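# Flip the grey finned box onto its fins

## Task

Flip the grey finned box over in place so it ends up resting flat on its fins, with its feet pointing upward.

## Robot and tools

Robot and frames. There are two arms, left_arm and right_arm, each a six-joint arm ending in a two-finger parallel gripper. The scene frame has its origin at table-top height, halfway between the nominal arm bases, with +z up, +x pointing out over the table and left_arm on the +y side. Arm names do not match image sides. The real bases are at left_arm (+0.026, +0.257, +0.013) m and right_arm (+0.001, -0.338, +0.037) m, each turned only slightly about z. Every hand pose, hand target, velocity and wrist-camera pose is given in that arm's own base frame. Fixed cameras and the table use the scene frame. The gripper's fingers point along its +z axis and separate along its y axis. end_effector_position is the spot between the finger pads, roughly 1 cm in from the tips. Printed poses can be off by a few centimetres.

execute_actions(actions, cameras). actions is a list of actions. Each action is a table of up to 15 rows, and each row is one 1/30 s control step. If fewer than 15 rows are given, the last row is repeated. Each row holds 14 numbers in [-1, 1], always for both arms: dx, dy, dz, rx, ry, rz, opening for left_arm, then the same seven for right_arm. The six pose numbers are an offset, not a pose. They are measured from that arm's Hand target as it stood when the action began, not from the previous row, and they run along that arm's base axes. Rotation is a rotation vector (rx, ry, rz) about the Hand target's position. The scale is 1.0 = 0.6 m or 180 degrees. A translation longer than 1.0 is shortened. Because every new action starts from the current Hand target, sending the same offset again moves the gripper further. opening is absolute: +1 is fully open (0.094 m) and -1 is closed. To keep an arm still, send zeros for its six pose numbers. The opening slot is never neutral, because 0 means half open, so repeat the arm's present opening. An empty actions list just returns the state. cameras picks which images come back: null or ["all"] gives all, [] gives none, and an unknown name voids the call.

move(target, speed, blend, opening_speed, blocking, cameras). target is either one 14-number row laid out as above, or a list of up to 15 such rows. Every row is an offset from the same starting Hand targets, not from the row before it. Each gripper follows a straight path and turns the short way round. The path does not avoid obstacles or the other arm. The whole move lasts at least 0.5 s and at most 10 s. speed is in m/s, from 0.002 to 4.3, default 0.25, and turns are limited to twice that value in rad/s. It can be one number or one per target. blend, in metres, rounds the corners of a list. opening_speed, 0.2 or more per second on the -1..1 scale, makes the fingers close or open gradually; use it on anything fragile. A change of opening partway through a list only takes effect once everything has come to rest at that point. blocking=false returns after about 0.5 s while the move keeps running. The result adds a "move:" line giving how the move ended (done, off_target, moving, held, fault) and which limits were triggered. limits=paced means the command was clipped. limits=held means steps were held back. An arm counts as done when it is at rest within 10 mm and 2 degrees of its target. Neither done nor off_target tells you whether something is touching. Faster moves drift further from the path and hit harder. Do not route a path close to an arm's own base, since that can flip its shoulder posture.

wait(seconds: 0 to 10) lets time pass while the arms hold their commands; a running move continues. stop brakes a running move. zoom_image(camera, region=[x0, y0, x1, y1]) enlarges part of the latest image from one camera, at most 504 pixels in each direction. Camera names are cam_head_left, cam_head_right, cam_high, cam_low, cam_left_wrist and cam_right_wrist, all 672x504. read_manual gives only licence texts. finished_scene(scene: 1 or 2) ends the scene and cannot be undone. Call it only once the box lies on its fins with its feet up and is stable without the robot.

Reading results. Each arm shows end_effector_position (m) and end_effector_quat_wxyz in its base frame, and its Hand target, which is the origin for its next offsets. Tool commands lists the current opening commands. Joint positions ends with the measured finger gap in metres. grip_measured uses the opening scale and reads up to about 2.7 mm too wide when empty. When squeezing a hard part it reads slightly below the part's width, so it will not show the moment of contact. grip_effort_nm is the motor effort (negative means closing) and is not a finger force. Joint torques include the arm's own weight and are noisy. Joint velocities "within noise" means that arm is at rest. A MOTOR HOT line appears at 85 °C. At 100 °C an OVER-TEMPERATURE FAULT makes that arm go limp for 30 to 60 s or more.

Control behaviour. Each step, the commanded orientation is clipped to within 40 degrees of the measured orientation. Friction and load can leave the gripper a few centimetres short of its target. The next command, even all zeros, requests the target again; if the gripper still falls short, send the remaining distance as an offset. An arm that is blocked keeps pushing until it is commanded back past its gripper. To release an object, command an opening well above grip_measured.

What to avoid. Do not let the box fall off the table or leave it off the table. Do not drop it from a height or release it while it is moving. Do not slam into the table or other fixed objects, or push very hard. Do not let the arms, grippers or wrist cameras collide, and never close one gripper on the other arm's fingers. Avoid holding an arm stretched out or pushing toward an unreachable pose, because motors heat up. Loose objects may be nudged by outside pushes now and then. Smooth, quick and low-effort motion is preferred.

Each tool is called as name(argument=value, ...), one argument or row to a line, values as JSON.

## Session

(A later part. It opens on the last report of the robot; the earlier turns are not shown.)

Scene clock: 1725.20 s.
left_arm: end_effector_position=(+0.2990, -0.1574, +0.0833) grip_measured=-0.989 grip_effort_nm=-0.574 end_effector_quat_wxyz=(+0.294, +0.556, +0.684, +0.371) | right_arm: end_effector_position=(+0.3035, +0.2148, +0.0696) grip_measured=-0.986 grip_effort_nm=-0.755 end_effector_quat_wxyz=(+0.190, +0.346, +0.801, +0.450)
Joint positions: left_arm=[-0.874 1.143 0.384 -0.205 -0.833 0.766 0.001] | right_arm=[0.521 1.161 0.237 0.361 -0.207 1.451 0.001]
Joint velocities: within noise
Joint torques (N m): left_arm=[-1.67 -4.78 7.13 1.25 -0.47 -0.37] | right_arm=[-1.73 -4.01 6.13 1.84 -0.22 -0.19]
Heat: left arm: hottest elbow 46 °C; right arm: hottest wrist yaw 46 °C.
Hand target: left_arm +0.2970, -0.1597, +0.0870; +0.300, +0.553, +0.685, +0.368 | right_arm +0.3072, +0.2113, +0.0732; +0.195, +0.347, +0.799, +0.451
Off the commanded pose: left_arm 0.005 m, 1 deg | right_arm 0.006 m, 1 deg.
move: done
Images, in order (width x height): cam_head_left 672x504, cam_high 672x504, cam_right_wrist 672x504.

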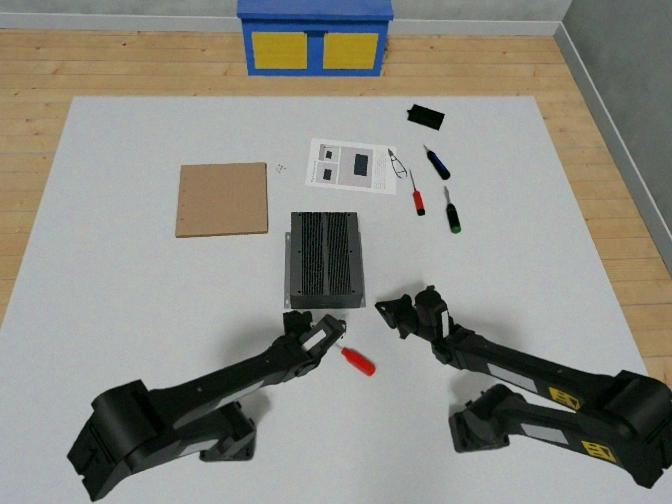

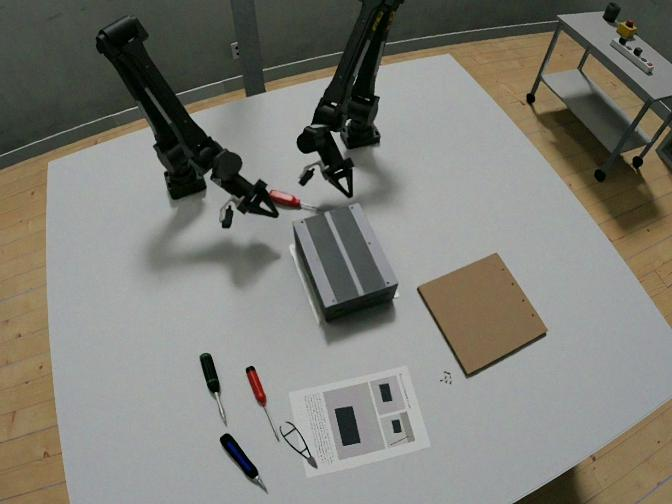

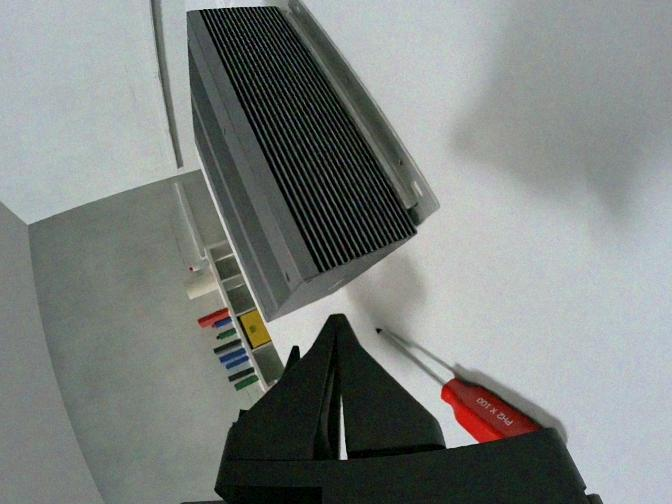

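move(
  target=[
    [-0.045,-0.08,0.0,-0.013,0.0635,0,-1,0.038,-0.102,0.245,-0.105,0.002,0.103,-1],
    [-0.045,-0.159,-0.05,-0.013,0.0635,0,-1,0.355,-0.019,0.278,-0.349,0.0067,0.343,-1],
    [-0.045,-0.159,-0.11,-0.013,0.0635,0,-1,0.546,0.165,0.145,-0.349,0.0067,0.343,-1],
  ],
  speed=0.35,
  blend=[0.03,0.05,0],
)

Scene clock: 1782.47 s.
left_arm: end_effector_position=(+0.2701, -0.2496, +0.0251) grip_measured=-0.989 grip_effort_nm=-0.569 end_effector_quat_wxyz=(+0.239, +0.581, +0.718, +0.298) | right_arm: end_effector_position=(+0.6254, +0.3024, +0.1458) grip_measured=-0.986 grip_effort_nm=-0.740 end_effector_quat_wxyz=(+0.069, -0.235, +0.969, +0.018)
Joint positions: left_arm=[-1.071 1.469 0.588 -0.416 -0.745 0.397 0.001] | right_arm=[0.45 2.123 2.055 -1.359 -0.005 -0.025 0.001]
Joint velocities: within noise
Joint torques (N m): left_arm=[-1.61 -5.6 6.54 1.63 -0.49 -0.37] | right_arm=[-0.38 -20.19 11.64 0.79 0.1 0.05]
Heat: left arm: hottest elbow 45 °C; right arm: hottest elbow 44 °C.
Hand target: left_arm +0.2699, -0.2550, +0.0210; +0.242, +0.580, +0.719, +0.297 | right_arm +0.6347, +0.3103, +0.1599; +0.085, -0.233, +0.969, +0.020
Off the commanded pose: left_arm 0.007 m, 0 deg | right_arm 0.019 m, 2 deg.
move: off_target (right_arm)

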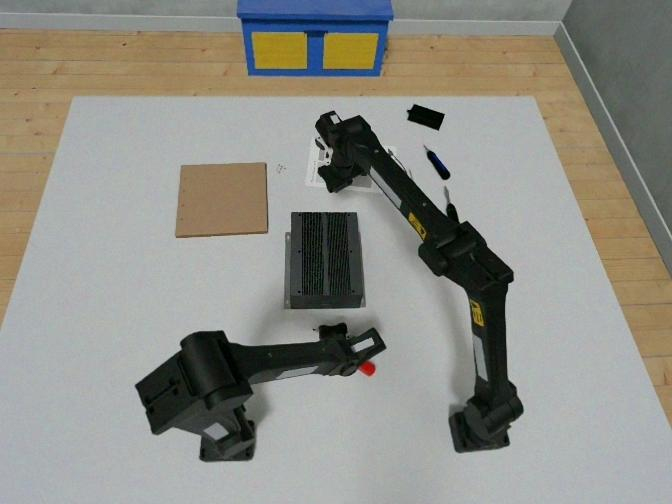

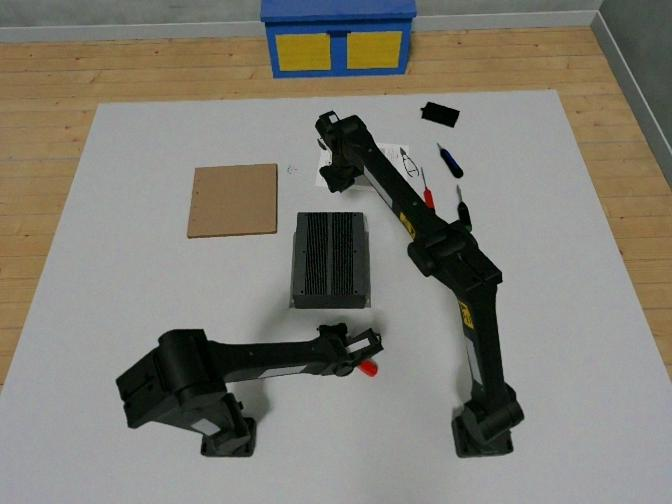

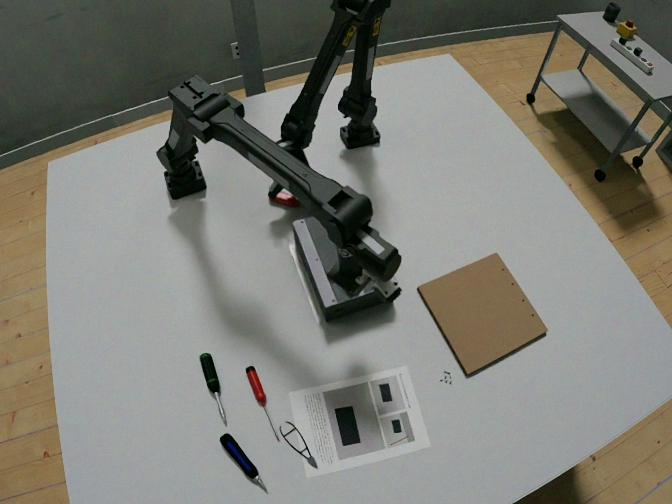

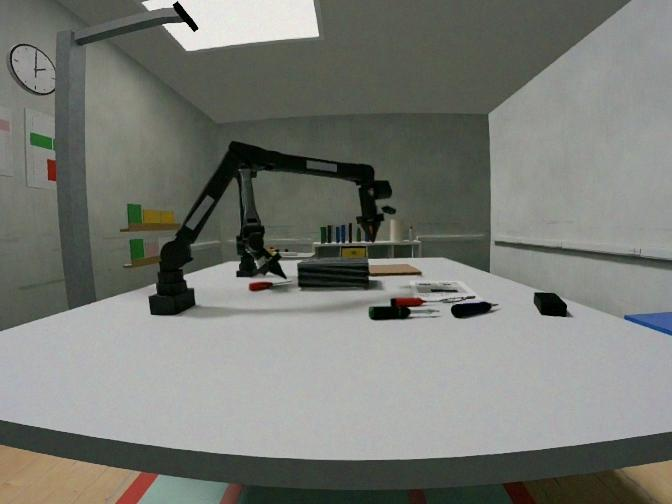

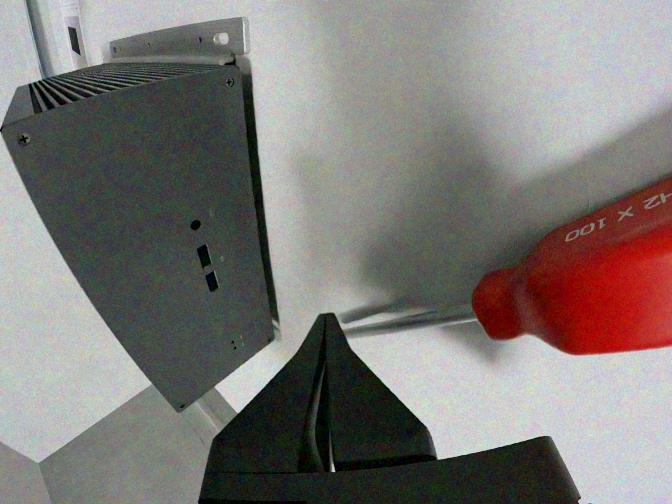

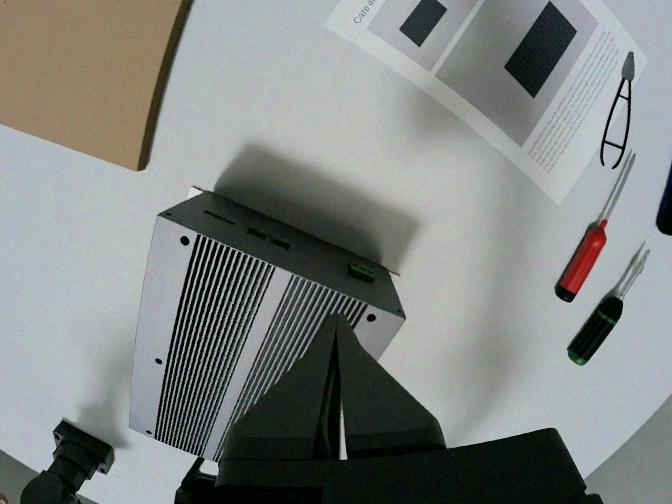

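move(
  target=[
    [0.05,0,0.0,0,0,0,-1,0,0,-0.11,0,0,0,-1],
    [0.06,0,-0.05,0,0,0,-1,0,0,-0.19,0,0,0,-1],
    [0.17,0,-0.05,0,0,0,-1,0,0,-0.22,0,0,0,-1],
  ],
  speed=0.09,
  cameras=["cam_left_wrist","cam_right_wrist"],
)

zoom_image(
  camera="cam_left_wrist",
  region=[200, 200, 450, 400],
)

Scene clock: 1805.60 s.
left_arm: end_effector_position=(+0.3419, -0.2516, +0.0000) grip_measured=-0.989 grip_effort_nm=-0.574 end_effector_quat_wxyz=(+0.239, +0.597, +0.704, +0.301) | right_arm: end_effector_position=(+0.6346, +0.3068, +0.0380) grip_measured=-0.986 grip_effort_nm=-0.745 end_effector_quat_wxyz=(+0.087, -0.234, +0.968, +0.021)
Joint positions: left_arm=[-0.894 1.618 0.644 -0.162 -0.682 0.669 0.001] | right_arm=[0.45 2.191 1.879 -1.08 -0.005 -0.024 0.001]
Joint velocities: within noise
Joint torques (N m): left_arm=[3.96 -4.42 9.46 2.99 0.5 -0.15] | right_arm=[-0.21 -19.84 7.86 1.14 0.11 0.06]
Heat: left arm: hottest elbow 45 °C; right arm: hottest elbow 48 °C.
Hand target: left_arm +0.3719, -0.2550, -0.0091; +0.241, +0.580, +0.719, +0.297 | right_arm +0.6349, +0.3104, +0.0280; +0.085, -0.233, +0.969, +0.020
Off the commanded pose: left_arm 0.032 m, 3 deg | right_arm 0.011 m, 0 deg.
move: off_target (left_arm, right_arm)
Images, in order (width x height): cam_left_wrist 672x504, cam_right_wrist 672x504.

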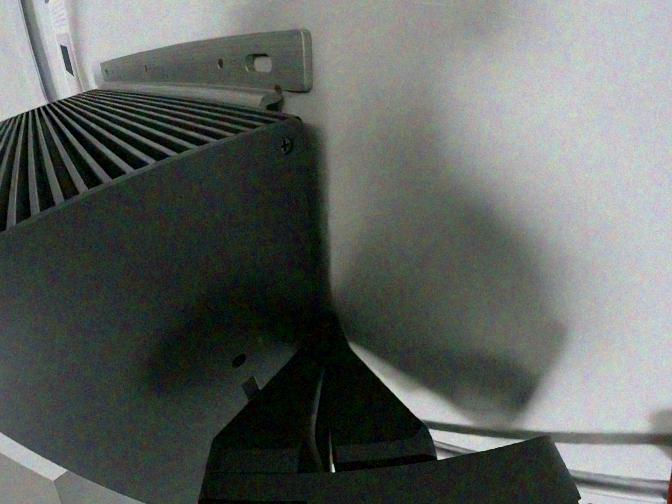

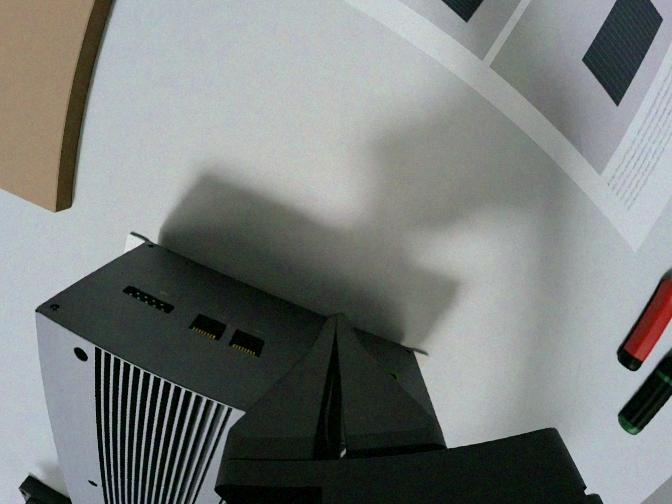

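Scaled by 2.016 from the camera's 672x504 image, which has a finer 960x720 frame.

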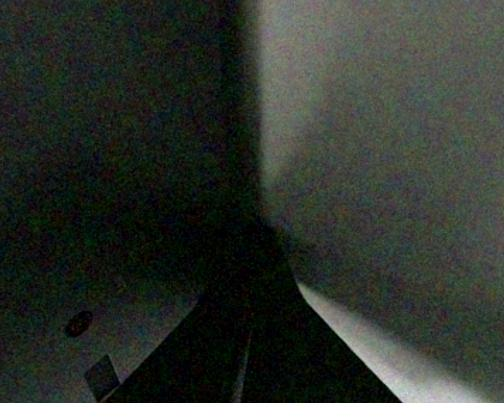

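move(
  target=[
    [0,0,0.0,0,0,0,-1,0.012,0,-0.085,0,0,0,-1],
    [0,0,0.0,0,0,0,-1,-0.03,0,-0.085,0,0,0,-1],
  ],
  speed=0.09,
  cameras=["cam_right_wrist"],
)

Scene clock: 1814.73 s.
left_arm: end_effector_position=(+0.3419, -0.2516, +0.0000) grip_measured=-0.989 grip_effort_nm=-0.574 end_effector_quat_wxyz=(+0.239, +0.597, +0.704, +0.301) | right_arm: end_effector_position=(+0.6516, +0.3097, +0.0194) grip_measured=-0.986 grip_effort_nm=-0.740 end_effector_quat_wxyz=(+0.139, -0.219, +0.965, +0.028)
Joint positions: left_arm=[-0.894 1.618 0.644 -0.162 -0.682 0.67 0.001] | right_arm=[0.446 2.19 1.81 -0.905 0.006 -0.001 0.001]
Joint velocities: within noise
Joint torques (N m): left_arm=[3.9 -4.42 9.5 2.96 0.49 -0.15] | right_arm=[1.03 -18.61 4.11 -0.28 -0.26 -0.1]
Heat: left arm: hottest elbow 45 °C; right arm: hottest elbow 48 °C.
Hand target: left_arm +0.3719, -0.2550, -0.0091; +0.241, +0.580, +0.719, +0.297 | right_arm +0.6168, +0.3105, -0.0231; +0.085, -0.233, +0.969, +0.020
Off the commanded pose: left_arm 0.032 m, 3 deg | right_arm 0.055 m, 7 deg.
move: off_target (left_arm, right_arm)
Images, in order (width x height): cam_right_wrist 672x504.

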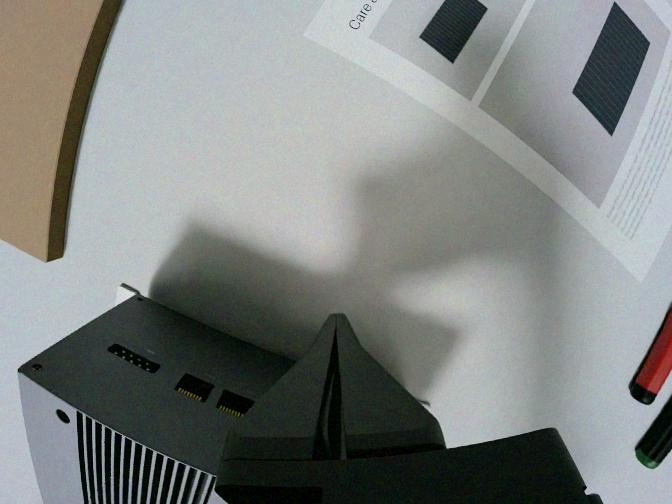

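move(
  target=[0.025,0,0.0,0,0,0,-1,0,0,0,0,0,0,-1],
  speed=0.08,
  cameras=["cam_head_left","cam_left_wrist"],
)

move(
  target=[0.01,0,0.08,0.009,-0.0435,0,-1,0,0,0,0,0,0,-1],
  speed=0.08,
  cameras=["cam_head_left","cam_left_wrist","cam_low"],
)

Scene clock: 1847.70 s.
left_arm: end_effector_position=(+0.3428, -0.2516, +0.0002) grip_measured=-0.989 grip_effort_nm=-0.574 end_effector_quat_wxyz=(+0.234, +0.608, +0.696, +0.300) | right_arm: end_effector_position=(+0.6516, +0.3097, +0.0197) grip_measured=-0.986 grip_effort_nm=-0.745 end_effector_quat_wxyz=(+0.140, -0.219, +0.965, +0.028)
Joint positions: left_arm=[-0.889 1.615 0.644 -0.162 -0.67 0.703 0.001] | right_arm=[0.446 2.19 1.81 -0.905 0.006 -0.001 0.001]
Joint velocities: within noise
Joint torques (N m): left_arm=[5.95 -3.43 10.82 3.48 0.52 -0.18] | right_arm=[1.08 -19.43 4.16 -0.31 -0.24 -0.09]
Heat: left arm: hottest elbow 46 °C; right arm: hottest elbow 42 °C.
Hand target: left_arm +0.3869, -0.2550, -0.0090; +0.241, +0.580, +0.719, +0.297 | right_arm +0.6169, +0.3105, -0.0229; +0.085, -0.233, +0.969, +0.020
Off the commanded pose: left_arm 0.045 m, 4 deg | right_arm 0.055 m, 7 deg.
move: off_target (left_arm, right_arm)
Images, in order (width x height): cam_head_left 672x504, cam_left_wrist 672x504.

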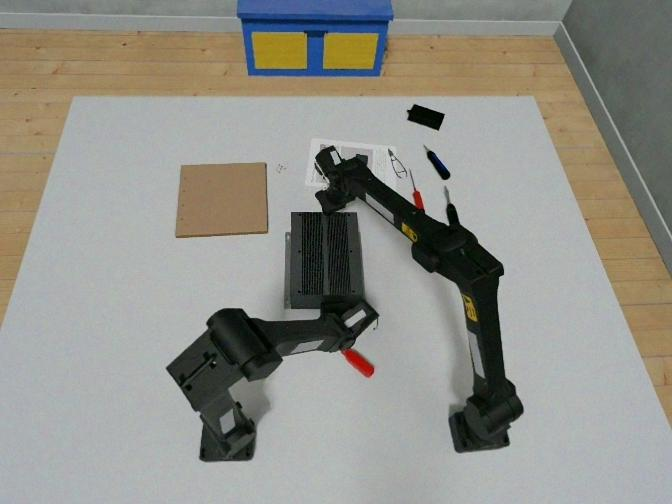

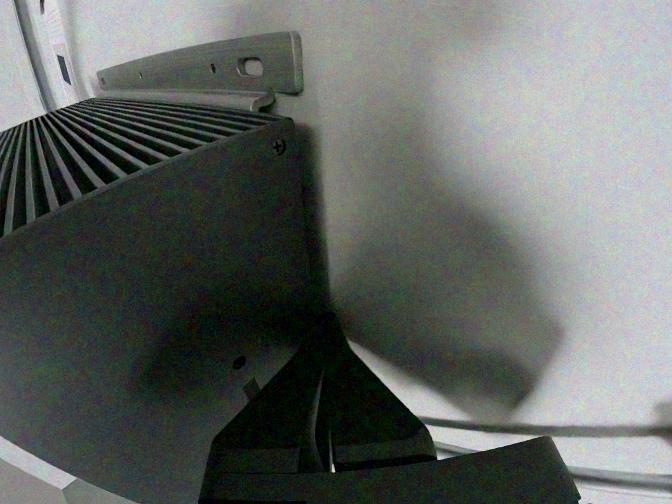

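Scene clock: 1849.13 s.
left_arm: end_effector_position=(+0.3442, -0.2505, +0.0033) grip_measured=-0.989 grip_effort_nm=-0.574 end_effector_quat_wxyz=(+0.230, +0.621, +0.678, +0.319) | right_arm: end_effector_position=(+0.6516, +0.3097, +0.0197) grip_measured=-0.986 grip_effort_nm=-0.740 end_effector_quat_wxyz=(+0.140, -0.219, +0.965, +0.028)
Joint positions: left_arm=[-0.894 1.615 0.644 -0.157 -0.7 0.751 0.001] | right_arm=[0.446 2.19 1.81 -0.905 0.006 -0.001 0.001]
Joint velocities: within noise
Joint torques (N m): left_arm=[4.13 -10.4 9.85 4.07 -2.99 -0.22] | right_arm=[0.44 -19.14 3.9 -0.25 -0.29 -0.02]
Heat: left arm: hottest elbow 47 °C; right arm: hottest elbow 42 °C.
Hand target: left_arm +0.3930, -0.2549, +0.0389; +0.282, +0.562, +0.696, +0.346 | right_arm +0.6169, +0.3105, -0.0229; +0.085, -0.233, +0.969, +0.020
Off the commanded pose: left_arm 0.061 m, 10 deg | right_arm 0.055 m, 7 deg.
move: off_target (left_arm, right_arm)
Images, in order (width x height): cam_head_left 672x504, cam_low 672x504, cam_left_wrist 672x504.

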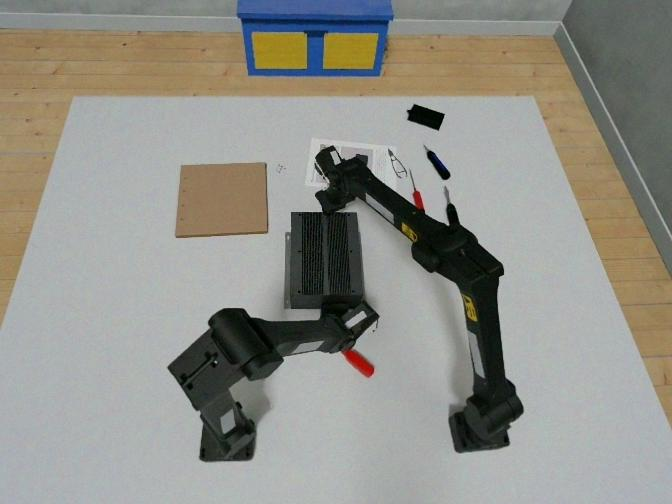

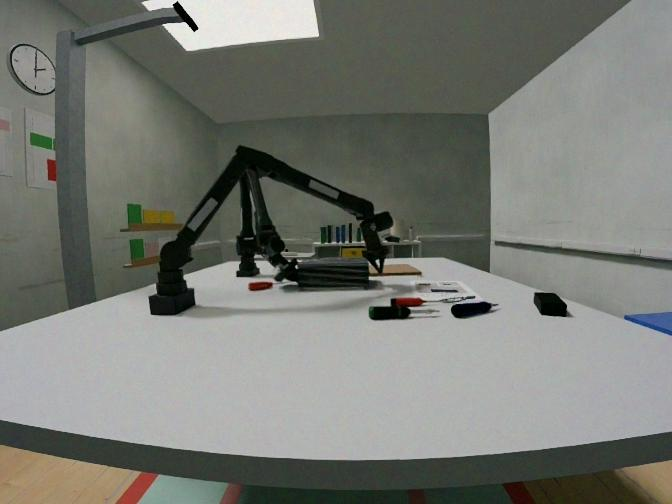

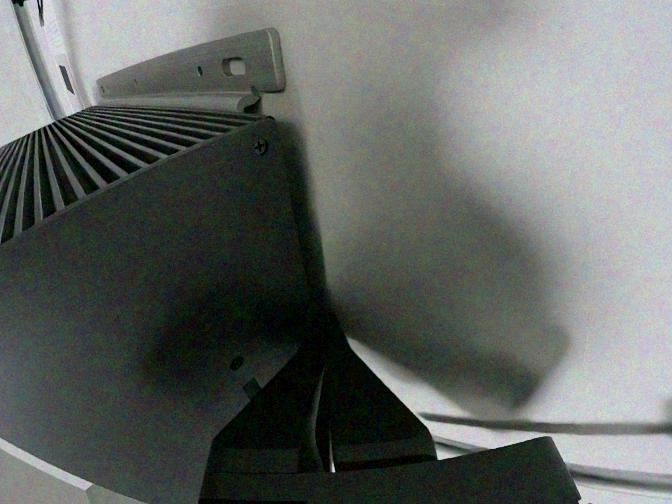

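move(
  target=[0.02,0,0.05,0,0,0,-1,0,0,0,0,0,0,-1],
  speed=0.06,
  cameras=["cam_left_wrist"],
)

move(
  target=[0.02,0,0.05,0,0,0,-1,0,0,0,0,0,0,-1],
  speed=0.06,
  cameras=["cam_left_wrist"],
)

Scene clock: 1855.80 s.
left_arm: end_effector_position=(+0.3439, -0.2395, +0.0036) grip_measured=-0.989 grip_effort_nm=-0.574 end_effector_quat_wxyz=(+0.209, +0.628, +0.675, +0.327) | right_arm: end_effector_position=(+0.6516, +0.3097, +0.0197) grip_measured=-0.986 grip_effort_nm=-0.745 end_effector_quat_wxyz=(+0.140, -0.219, +0.965, +0.028)
Joint positions: left_arm=[-0.88 1.607 0.644 -0.199 -0.705 0.772 0.001] | right_arm=[0.446 2.19 1.81 -0.905 0.006 -0.001 0.001]
Joint velocities: within noise
Joint torques (N m): left_arm=[4.78 -14.51 12.36 2.67 -2.44 -0.11] | right_arm=[0.97 -18.37 4.18 -0.31 -0.27 -0.1]
Heat: left arm: hottest elbow 47 °C; right arm: hottest elbow 42 °C.
Hand target: left_arm +0.4049, -0.2549, +0.0689; +0.282, +0.562, +0.696, +0.346 | right_arm +0.6169, +0.3105, -0.0229; +0.085, -0.233, +0.969, +0.020
Off the commanded pose: left_arm 0.091 m, 12 deg | right_arm 0.055 m, 7 deg.
move: off_target (left_arm, right_arm)
Images, in order (width x height): cam_left_wrist 672x504.

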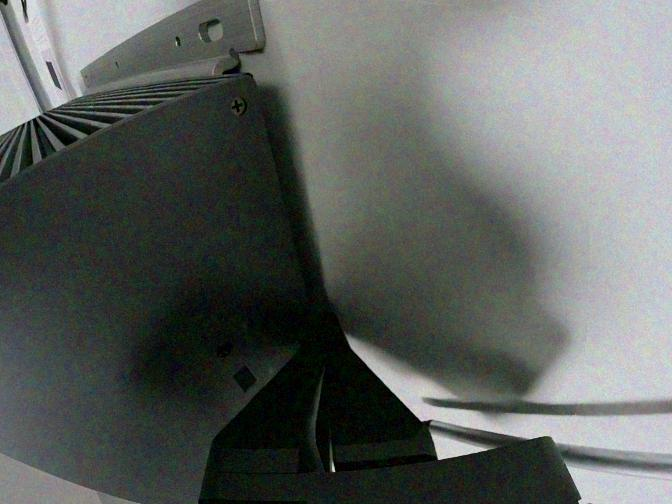

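Scene clock: 1856.97 s.
left_arm: end_effector_position=(+0.3411, -0.2288, +0.0303) grip_measured=-0.989 grip_effort_nm=-0.579 end_effector_quat_wxyz=(+0.197, +0.636, +0.669, +0.331) | right_arm: end_effector_position=(+0.6516, +0.3097, +0.0197) grip_measured=-0.986 grip_effort_nm=-0.740 end_effector_quat_wxyz=(+0.140, -0.219, +0.965, +0.028)
Joint positions: left_arm=[-0.867 1.513 0.646 -0.304 -0.701 0.802 0.001] | right_arm=[0.446 2.19 1.81 -0.905 0.006 -0.001 0.001]
Joint velocities: within noise
Joint torques (N m): left_arm=[5.36 -11.99 15.87 3.26 -2.17 -0.19] | right_arm=[0.62 -18.26 4.12 -0.35 -0.25 -0.06]
Heat: left arm: hottest elbow 48 °C; right arm: hottest elbow 41 °C.
Hand target: left_arm +0.4169, -0.2550, +0.0990; +0.282, +0.562, +0.696, +0.346 | right_arm +0.6169, +0.3105, -0.0229; +0.085, -0.233, +0.969, +0.020
Off the commanded pose: left_arm 0.106 m, 13 deg | right_arm 0.055 m, 7 deg.
move: off_target (left_arm, right_arm)
Images, in order (width x height): cam_left_wrist 672x504.

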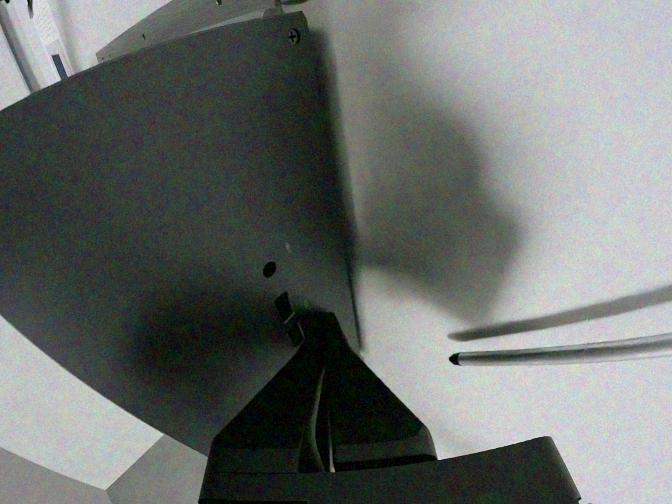

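zoom_image(
  camera="cam_left_wrist",
  region=[0, 0, 360, 270],
)

execute_actions(
  actions=[],
  cameras=["cam_head_left","cam_high","cam_right_wrist"],
)

zoom_image(
  camera="cam_head_left",
  region=[270, 195, 390, 325],
)

zoom_image(
  camera="cam_right_wrist",
  region=[100, 200, 500, 504],
)

Scaled by 1.400 from the camera's 672x504 image, which has a finer 960x720 frame.

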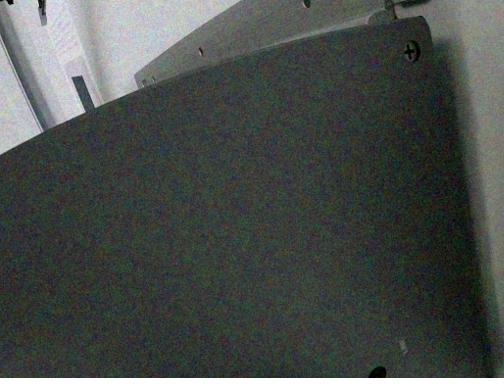

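Scene clock: 1898.43 s.
left_arm: end_effector_position=(+0.3411, -0.2287, +0.0303) grip_measured=-0.989 grip_effort_nm=-0.579 end_effector_quat_wxyz=(+0.196, +0.637, +0.669, +0.331) | right_arm: end_effector_position=(+0.6516, +0.3097, +0.0197) grip_measured=-0.986 grip_effort_nm=-0.740 end_effector_quat_wxyz=(+0.140, -0.219, +0.965, +0.028)
Joint positions: left_arm=[-0.866 1.513 0.646 -0.305 -0.701 0.803 0.001] | right_arm=[0.446 2.19 1.81 -0.905 0.006 -0.001 0.001]
Joint velocities: within noise
Joint torques (N m): left_arm=[5.3 -12.04 15.91 3.29 -2.18 -0.2] | right_arm=[0.5 -19.19 4.12 -0.31 -0.26 -0.08]
Heat: left arm: hottest elbow 61 °C; right arm: hottest elbow 39 °C.
Hand target: left_arm +0.4170, -0.2549, +0.0990; +0.282, +0.562, +0.696, +0.346 | right_arm +0.6169, +0.3105, -0.0229; +0.085, -0.233, +0.969, +0.020
Tool commands: left_gripper/opening=-1.0 right_gripper/opening=-1.0
Off the commanded pose: left_arm 0.106 m, 13 deg | right_arm 0.055 m, 7 deg.
Images, in order (width x height): cam_head_left 672x504, cam_high 672x504, cam_right_wrist 672x504.

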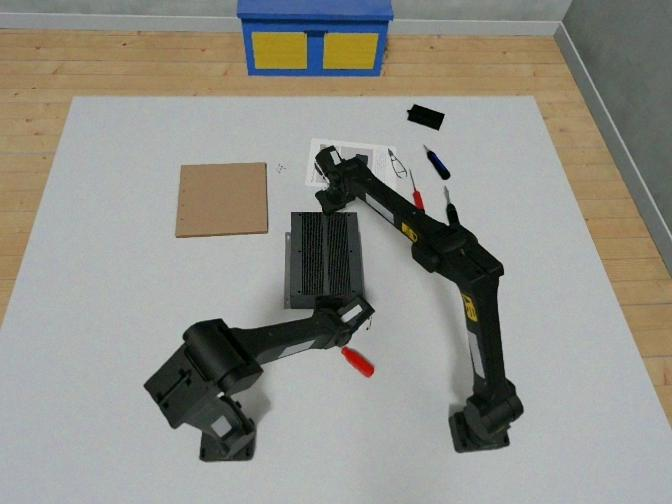

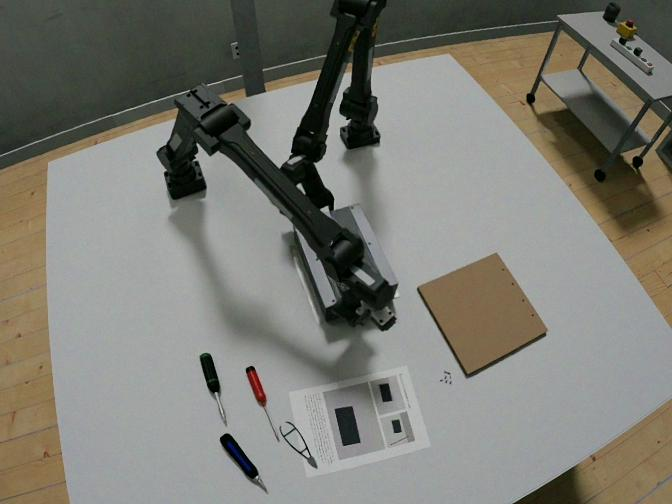

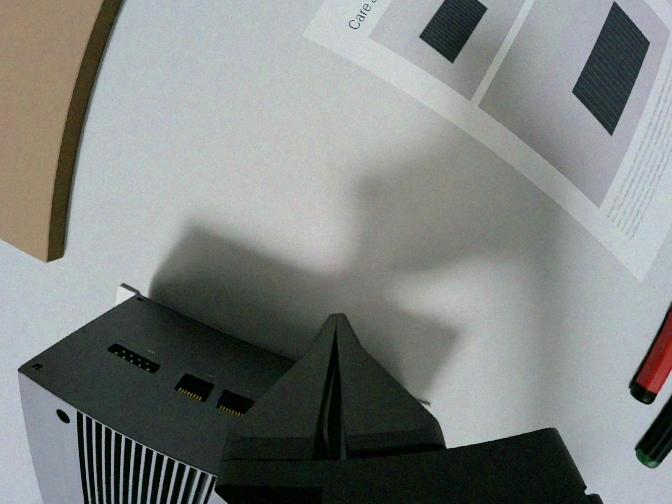

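Scaled by 3.877.

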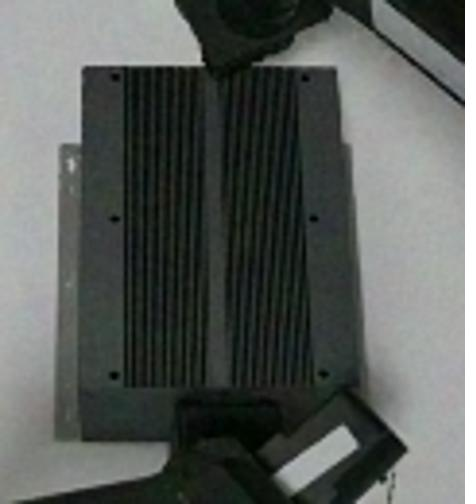

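Scaled by 1.260 from the camera's 672x504 image, which has a finer 960x720 frame.

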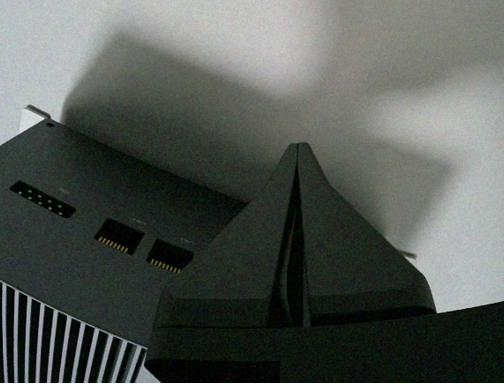

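move(
  target=[
    [-0.18,0.0,0.0,0,0,0,-1,0,0,0,0,0,0,-1],
    [-0.1,0.0,0.2,-0.04,0.19,0,-1,0,0,0.05,0,0,0,-1],
    [0.0,0.0,0.25,-0.04,0.19,0,-1,0.1,0.03,0.3,0,0,0,-1],
  ],
  speed=0.3,
  cameras=["cam_left_wrist","cam_right_wrist","cam_head_left"],
)

Scene clock: 1918.93 s.
left_arm: end_effector_position=(+0.3754, -0.2463, +0.2214) grip_measured=-0.989 grip_effort_nm=-0.579 end_effector_quat_wxyz=(+0.093, +0.614, +0.774, +0.123) | right_arm: end_effector_position=(+0.6653, +0.3182, +0.1279) grip_measured=-0.986 grip_effort_nm=-0.745 end_effector_quat_wxyz=(+0.067, -0.226, +0.972, +0.014)
Joint positions: left_arm=[-0.674 1.398 1.252 -1.236 -0.246 0.69 0.001] | right_arm=[0.447 2.286 2.291 -1.438 0.001 -0.01 0.001]
Joint velocities: left_arm=[within noise] | right_arm=[-0.005 -0.005 -0.046 -0.007 -0.022 -0.037 0]
Joint torques (N m): left_arm=[-1.67 -10.46 8.43 1.05 -0.06 -0.27] | right_arm=[-0.03 -22.83 11.7 0.57 -0.2 -0.14]
Heat: left arm: hottest elbow 63 °C; right arm: hottest elbow 39 °C.
Hand target: left_arm +0.3719, -0.2493, +0.2228; +0.096, +0.616, +0.772, +0.122 (not the last commanded pose) | right_arm +0.6725, +0.3272, +0.1462; +0.085, -0.233, +0.969, +0.020 (not the last commanded pose)
Off the commanded pose: left_arm 0.051 m, 1 deg | right_arm 0.033 m, 2 deg.
move: held (left_arm; a check stopped the path), off_target (right_arm; braked when a check withheld steps of left_arm); path passed 2 of 3 targets; limits=held
pose unreachable (left arm): on one or more control steps of this call, first in action 0 (counted from 0), this arm could not follow its commanded pose, so it was not sent that pose on those steps. It may still have moved: this result reports where it is.
cause: moving toward the commanded pose would bring a part of the arm too close to another arm (this arm's wrist (the part past joint 4) and the right arm's forearm (the part past joint 3), at the place that arm is still heading or pushing toward).
Images, in order (width x height): cam_head_left 672x504, cam_left_wrist 672x504, cam_right_wrist 672x504.

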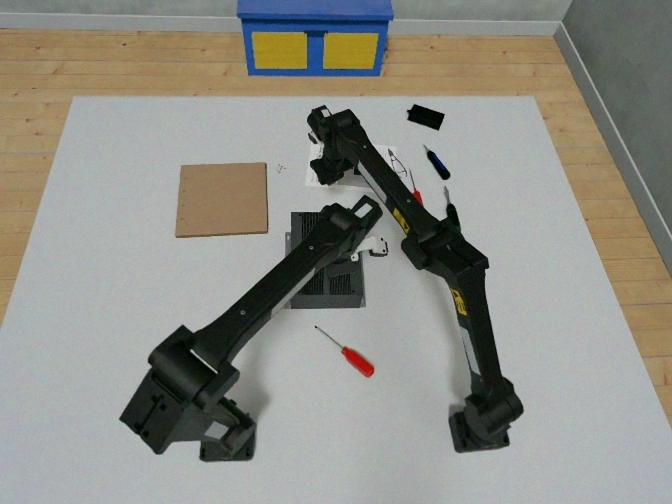

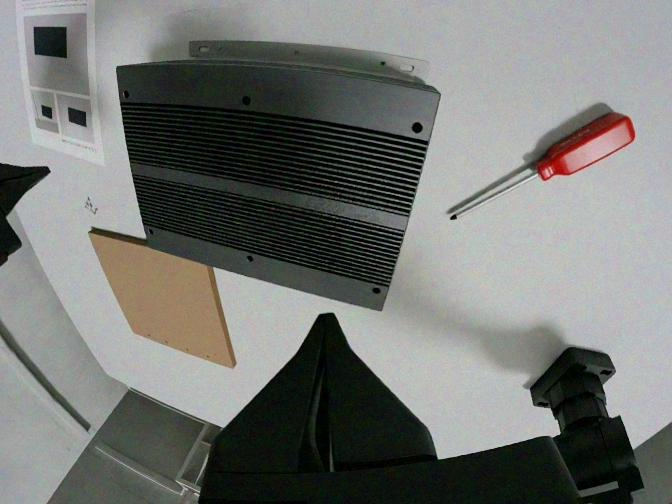

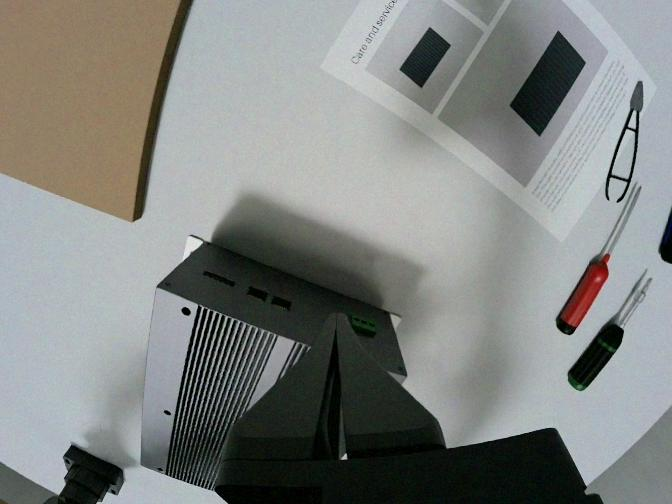

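zoom_image(
  camera="cam_left_wrist",
  region=[360, 70, 460, 145],
)

zoom_image(
  camera="cam_left_wrist",
  region=[330, 80, 450, 320],
)

Scaled by 5.040 from the camera's 672x504 image, which has a finer 960x720 frame.

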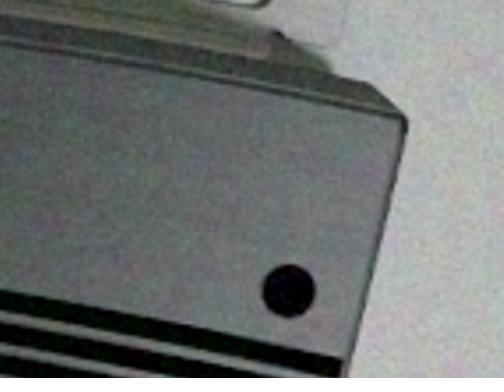

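Scaled by 2.100 from the camera's 672x504 image, which has a finer 960x720 frame.

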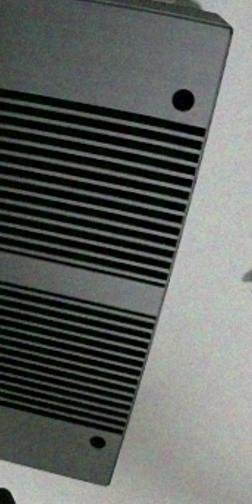

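move(
  target=[-0.292,-0.135,-0.083,-0.118,0.03,0.689,0.3,0,0,0,0,0,0,-1],
  speed=0.3,
  cameras=["cam_left_wrist","cam_head_left"],
)

Scene clock: 2063.67 s.
left_arm: end_effector_position=(+0.3291, -0.2702, +0.2159) grip_measured=+0.297 grip_effort_nm=0.159 end_effector_quat_wxyz=(+0.086, +0.401, +0.907, +0.097) | right_arm: end_effector_position=(+0.6652, +0.3182, +0.1279) grip_measured=-0.986 grip_effort_nm=-0.740 end_effector_quat_wxyz=(+0.067, -0.226, +0.972, +0.014)
Joint positions: left_arm=[-0.785 1.398 1.246 -1.326 -0.244 0.059 0.061] | right_arm=[0.447 2.286 2.291 -1.438 0.001 -0.01 0.001]
Joint velocities: within noise
Joint torques (N m): left_arm=[-0.44 -9.82 8.62 0.96 -0.13 -0.08] | right_arm=[-0.15 -22.42 11.44 0.51 -0.14 -0.12]
Heat: left arm: hottest elbow 48 °C; right arm: hottest elbow 51 °C.
Hand target: left_arm +0.3311, -0.2689, +0.2160; +0.087, +0.405, +0.905, +0.098 (not the last commanded pose) | right_arm +0.6719, +0.3270, +0.1463; +0.085, -0.233, +0.969, +0.020 (not the last commanded pose)
Off the commanded pose: left_arm 0.152 m, 97 deg | right_arm 0.022 m, 2 deg.
led back after a hold (right arm): the arm was led back toward your command in small steps, so it may still be short of it.
move: held (left_arm; a check stopped the path), off_target (right_arm); limits=held
pose unreachable (left arm): on one or more control steps of this call, first in action 0 (counted from 0), this arm could not follow its commanded pose, so it was not sent that pose on those steps. It may still have moved: this result reports where it is.
cause: moving toward the commanded pose would bring a part of the arm too close to another arm (this arm's wrist (the part past joint 4) and the right arm's forearm (the part past joint 3), along the way the arms are being sent, or toward where that arm still pushes).
pose unreachable (right arm): on one or more control steps of this call, first in action 0 (counted from 0), this arm could not follow its commanded pose, so it was not sent that pose on those steps. It may still have moved: this result reports where it is.
cause: moving toward the commanded pose would bring a part of the arm too close to another arm (this arm's forearm (the part past joint 3) and the left arm's wrist (the part past joint 4), along the way the arms are being sent, or toward where that arm still pushes).
Images, in order (width x height): cam_head_left 672x504, cam_left_wrist 672x504.

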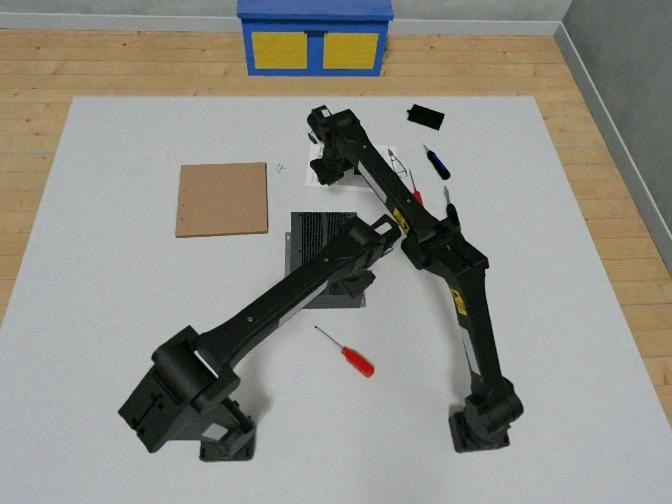

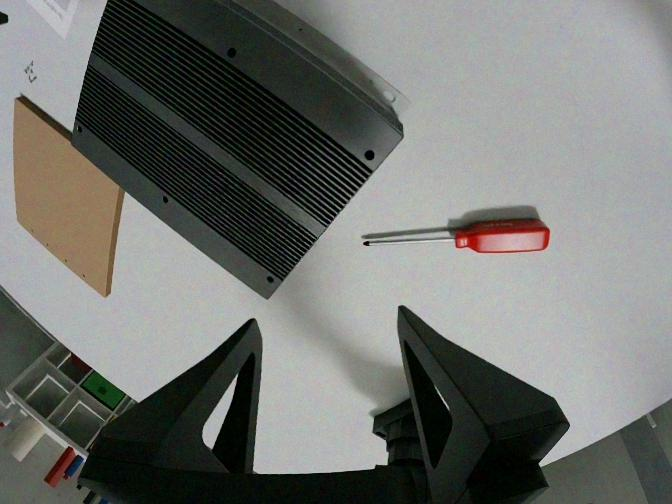

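move(
  target=[0,0,0,0,0,0,0.3,0.05,-0.46,0.08,0,0,-0.12,-1],
  speed=0.5,
  cameras=[],
)

move(
  target=[-0.22,-0.11,-0.07,-0.09,0.0229,0.52,0.3,0,0,0,0,0,0,-1],
  speed=0.35,
  cameras=["cam_left_wrist","cam_head_left"],
)

Scene clock: 2072.53 s.
left_arm: end_effector_position=(+0.3291, -0.2702, +0.2159) grip_measured=+0.297 grip_effort_nm=0.154 end_effector_quat_wxyz=(+0.086, +0.401, +0.907, +0.097) | right_arm: end_effector_position=(+0.6912, +0.0460, +0.1835) grip_measured=-0.986 grip_effort_nm=-0.740 end_effector_quat_wxyz=(+0.075, -0.040, +0.996, +0.002)
Joint positions: left_arm=[-0.785 1.398 1.246 -1.326 -0.244 0.06 0.061] | right_arm=[0.067 2.108 2.129 -1.442 0 -0.014 0.001]
Joint velocities: within noise
Joint torques (N m): left_arm=[-0.5 -9.76 8.64 0.94 -0.13 -0.08] | right_arm=[0.32 -19.14 11.69 0.72 -0.15 -0.11]
Heat: left arm: hottest elbow 48 °C; right arm: hottest elbow 51 °C.
Hand target: left_arm +0.3311, -0.2689, +0.2160; +0.087, +0.405, +0.905, +0.098 | right_arm +0.7020, +0.0508, +0.1944; +0.088, -0.047, +0.995, +0.004
Off the commanded pose: left_arm 0.002 m, 0 deg | right_arm 0.016 m, 2 deg.
move: off_target (right_arm)
No camera images: "cameras" was empty.

Scene clock: 2076.00 s.
left_arm: end_effector_position=(+0.2020, -0.3326, +0.1722) grip_measured=+0.297 grip_effort_nm=0.154 end_effector_quat_wxyz=(+0.007, -0.390, +0.921, +0.010) | right_arm: end_effector_position=(+0.6912, +0.0460, +0.1835) grip_measured=-0.986 grip_effort_nm=-0.745 end_effector_quat_wxyz=(+0.075, -0.040, +0.996, +0.002)
Joint positions: left_arm=[-1.031 1.398 1.146 -1.337 -0.017 -1.833 0.061] | right_arm=[0.067 2.108 2.129 -1.442 0 -0.014 0.001]
Joint velocities: within noise
Joint torques (N m): left_arm=[-1.67 -9.88 7.8 0.9 -0.13 -0.35] | right_arm=[-0.73 -19.19 11.69 0.5 -0.11 -0.08]
Heat: left arm: hottest elbow 48 °C; right arm: hottest elbow 51 °C.
Hand target: left_arm +0.1991, -0.3348, +0.1739; +0.010, -0.392, +0.920, +0.003 | right_arm +0.7020, +0.0508, +0.1944; +0.088, -0.047, +0.995, +0.004
Off the commanded pose: left_arm 0.004 m, 1 deg | right_arm 0.016 m, 2 deg.
move: off_target (right_arm)
Images, in order (width x height): cam_head_left 672x504, cam_left_wrist 672x504.

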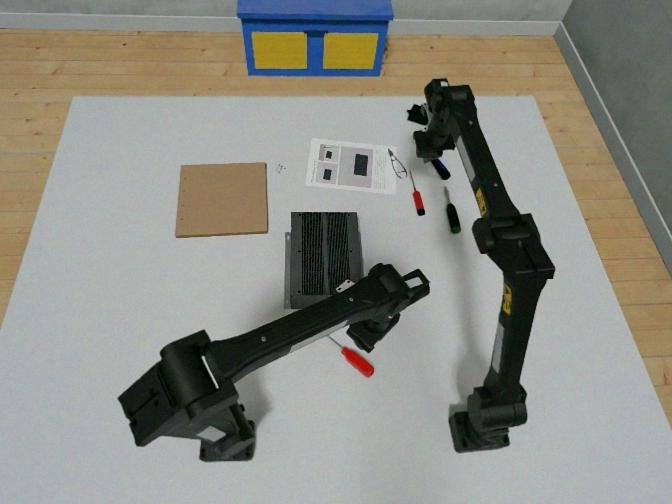

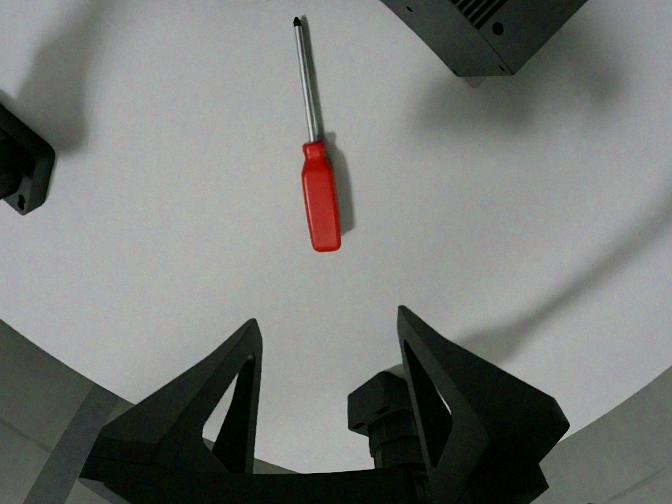

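move(
  target=[0,0,-0.25,0,0,0,0.3,0,0,0,0,0,0,-1],
  speed=0.25,
  cameras=["cam_left_wrist"],
)

Scene clock: 2099.67 s.
left_arm: end_effector_position=(+0.2011, -0.3313, +0.0308) grip_measured=+0.297 grip_effort_nm=0.154 end_effector_quat_wxyz=(+0.009, -0.391, +0.920, -0.001) | right_arm: end_effector_position=(+0.6912, +0.0460, +0.1835) grip_measured=-0.986 grip_effort_nm=-0.745 end_effector_quat_wxyz=(+0.075, -0.040, +0.996, +0.002)
Joint positions: left_arm=[-1.032 1.552 0.901 -0.915 -0.017 -1.835 0.061] | right_arm=[0.067 2.108 2.129 -1.442 0 -0.014 0.001]
Joint velocities: within noise
Joint torques (N m): left_arm=[-1.55 -8 7.02 0.95 -0.13 -0.33] | right_arm=[0.21 -18.73 11.84 0.32 -0.1 -0.12]
Heat: left arm: hottest elbow 46 °C; right arm: hottest elbow 53 °C.
Hand target: left_arm +0.1991, -0.3348, +0.0239; +0.010, -0.392, +0.920, +0.003 | right_arm +0.7020, +0.0508, +0.1944; +0.088, -0.047, +0.995, +0.004
Off the commanded pose: left_arm 0.008 m, 0 deg | right_arm 0.016 m, 2 deg.
move: off_target (right_arm)
Images, in order (width x height): cam_left_wrist 672x504.

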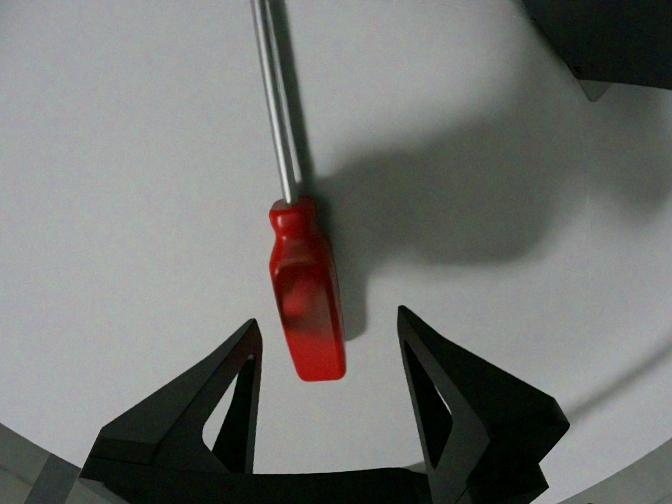

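move(
  target=[-0.01,0.012,-0.043,0,0,0.035,0.3,0,0,0,0,0,0,-1],
  speed=0.2,
  cameras=["cam_left_wrist"],
)

Scene clock: 2110.30 s.
left_arm: end_effector_position=(+0.1971, -0.3272, +0.0073) grip_measured=+0.297 grip_effort_nm=0.154 end_effector_quat_wxyz=(+0.009, -0.441, +0.898, -0.004) | right_arm: end_effector_position=(+0.6912, +0.0460, +0.1835) grip_measured=-0.986 grip_effort_nm=-0.745 end_effector_quat_wxyz=(+0.075, -0.040, +0.996, +0.002)
Joint positions: left_arm=[-1.035 1.581 0.856 -0.836 -0.017 -1.948 0.061] | right_arm=[0.067 2.108 2.129 -1.442 0 -0.014 0.001]
Joint velocities: within noise
Joint torques (N m): left_arm=[-1.61 -7.88 6.2 1.07 -0.12 -0.33] | right_arm=[-0.03 -19.49 11.77 0.57 -0.15 -0.1]
Heat: left arm: hottest elbow 46 °C; right arm: hottest elbow 53 °C.
Hand target: left_arm +0.1932, -0.3276, -0.0019; +0.009, -0.442, +0.897, +0.003 | right_arm +0.7020, +0.0508, +0.1944; +0.088, -0.047, +0.995, +0.004
Off the commanded pose: left_arm 0.010 m, 1 deg | right_arm 0.016 m, 2 deg.
move: off_target (right_arm)
Images, in order (width x height): cam_left_wrist 672x504.

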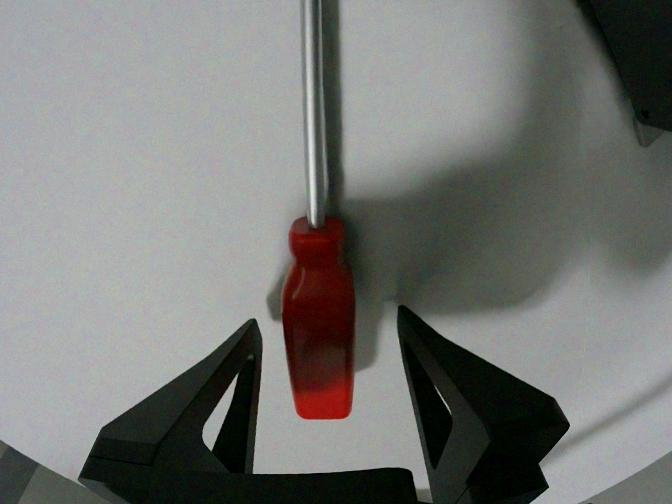

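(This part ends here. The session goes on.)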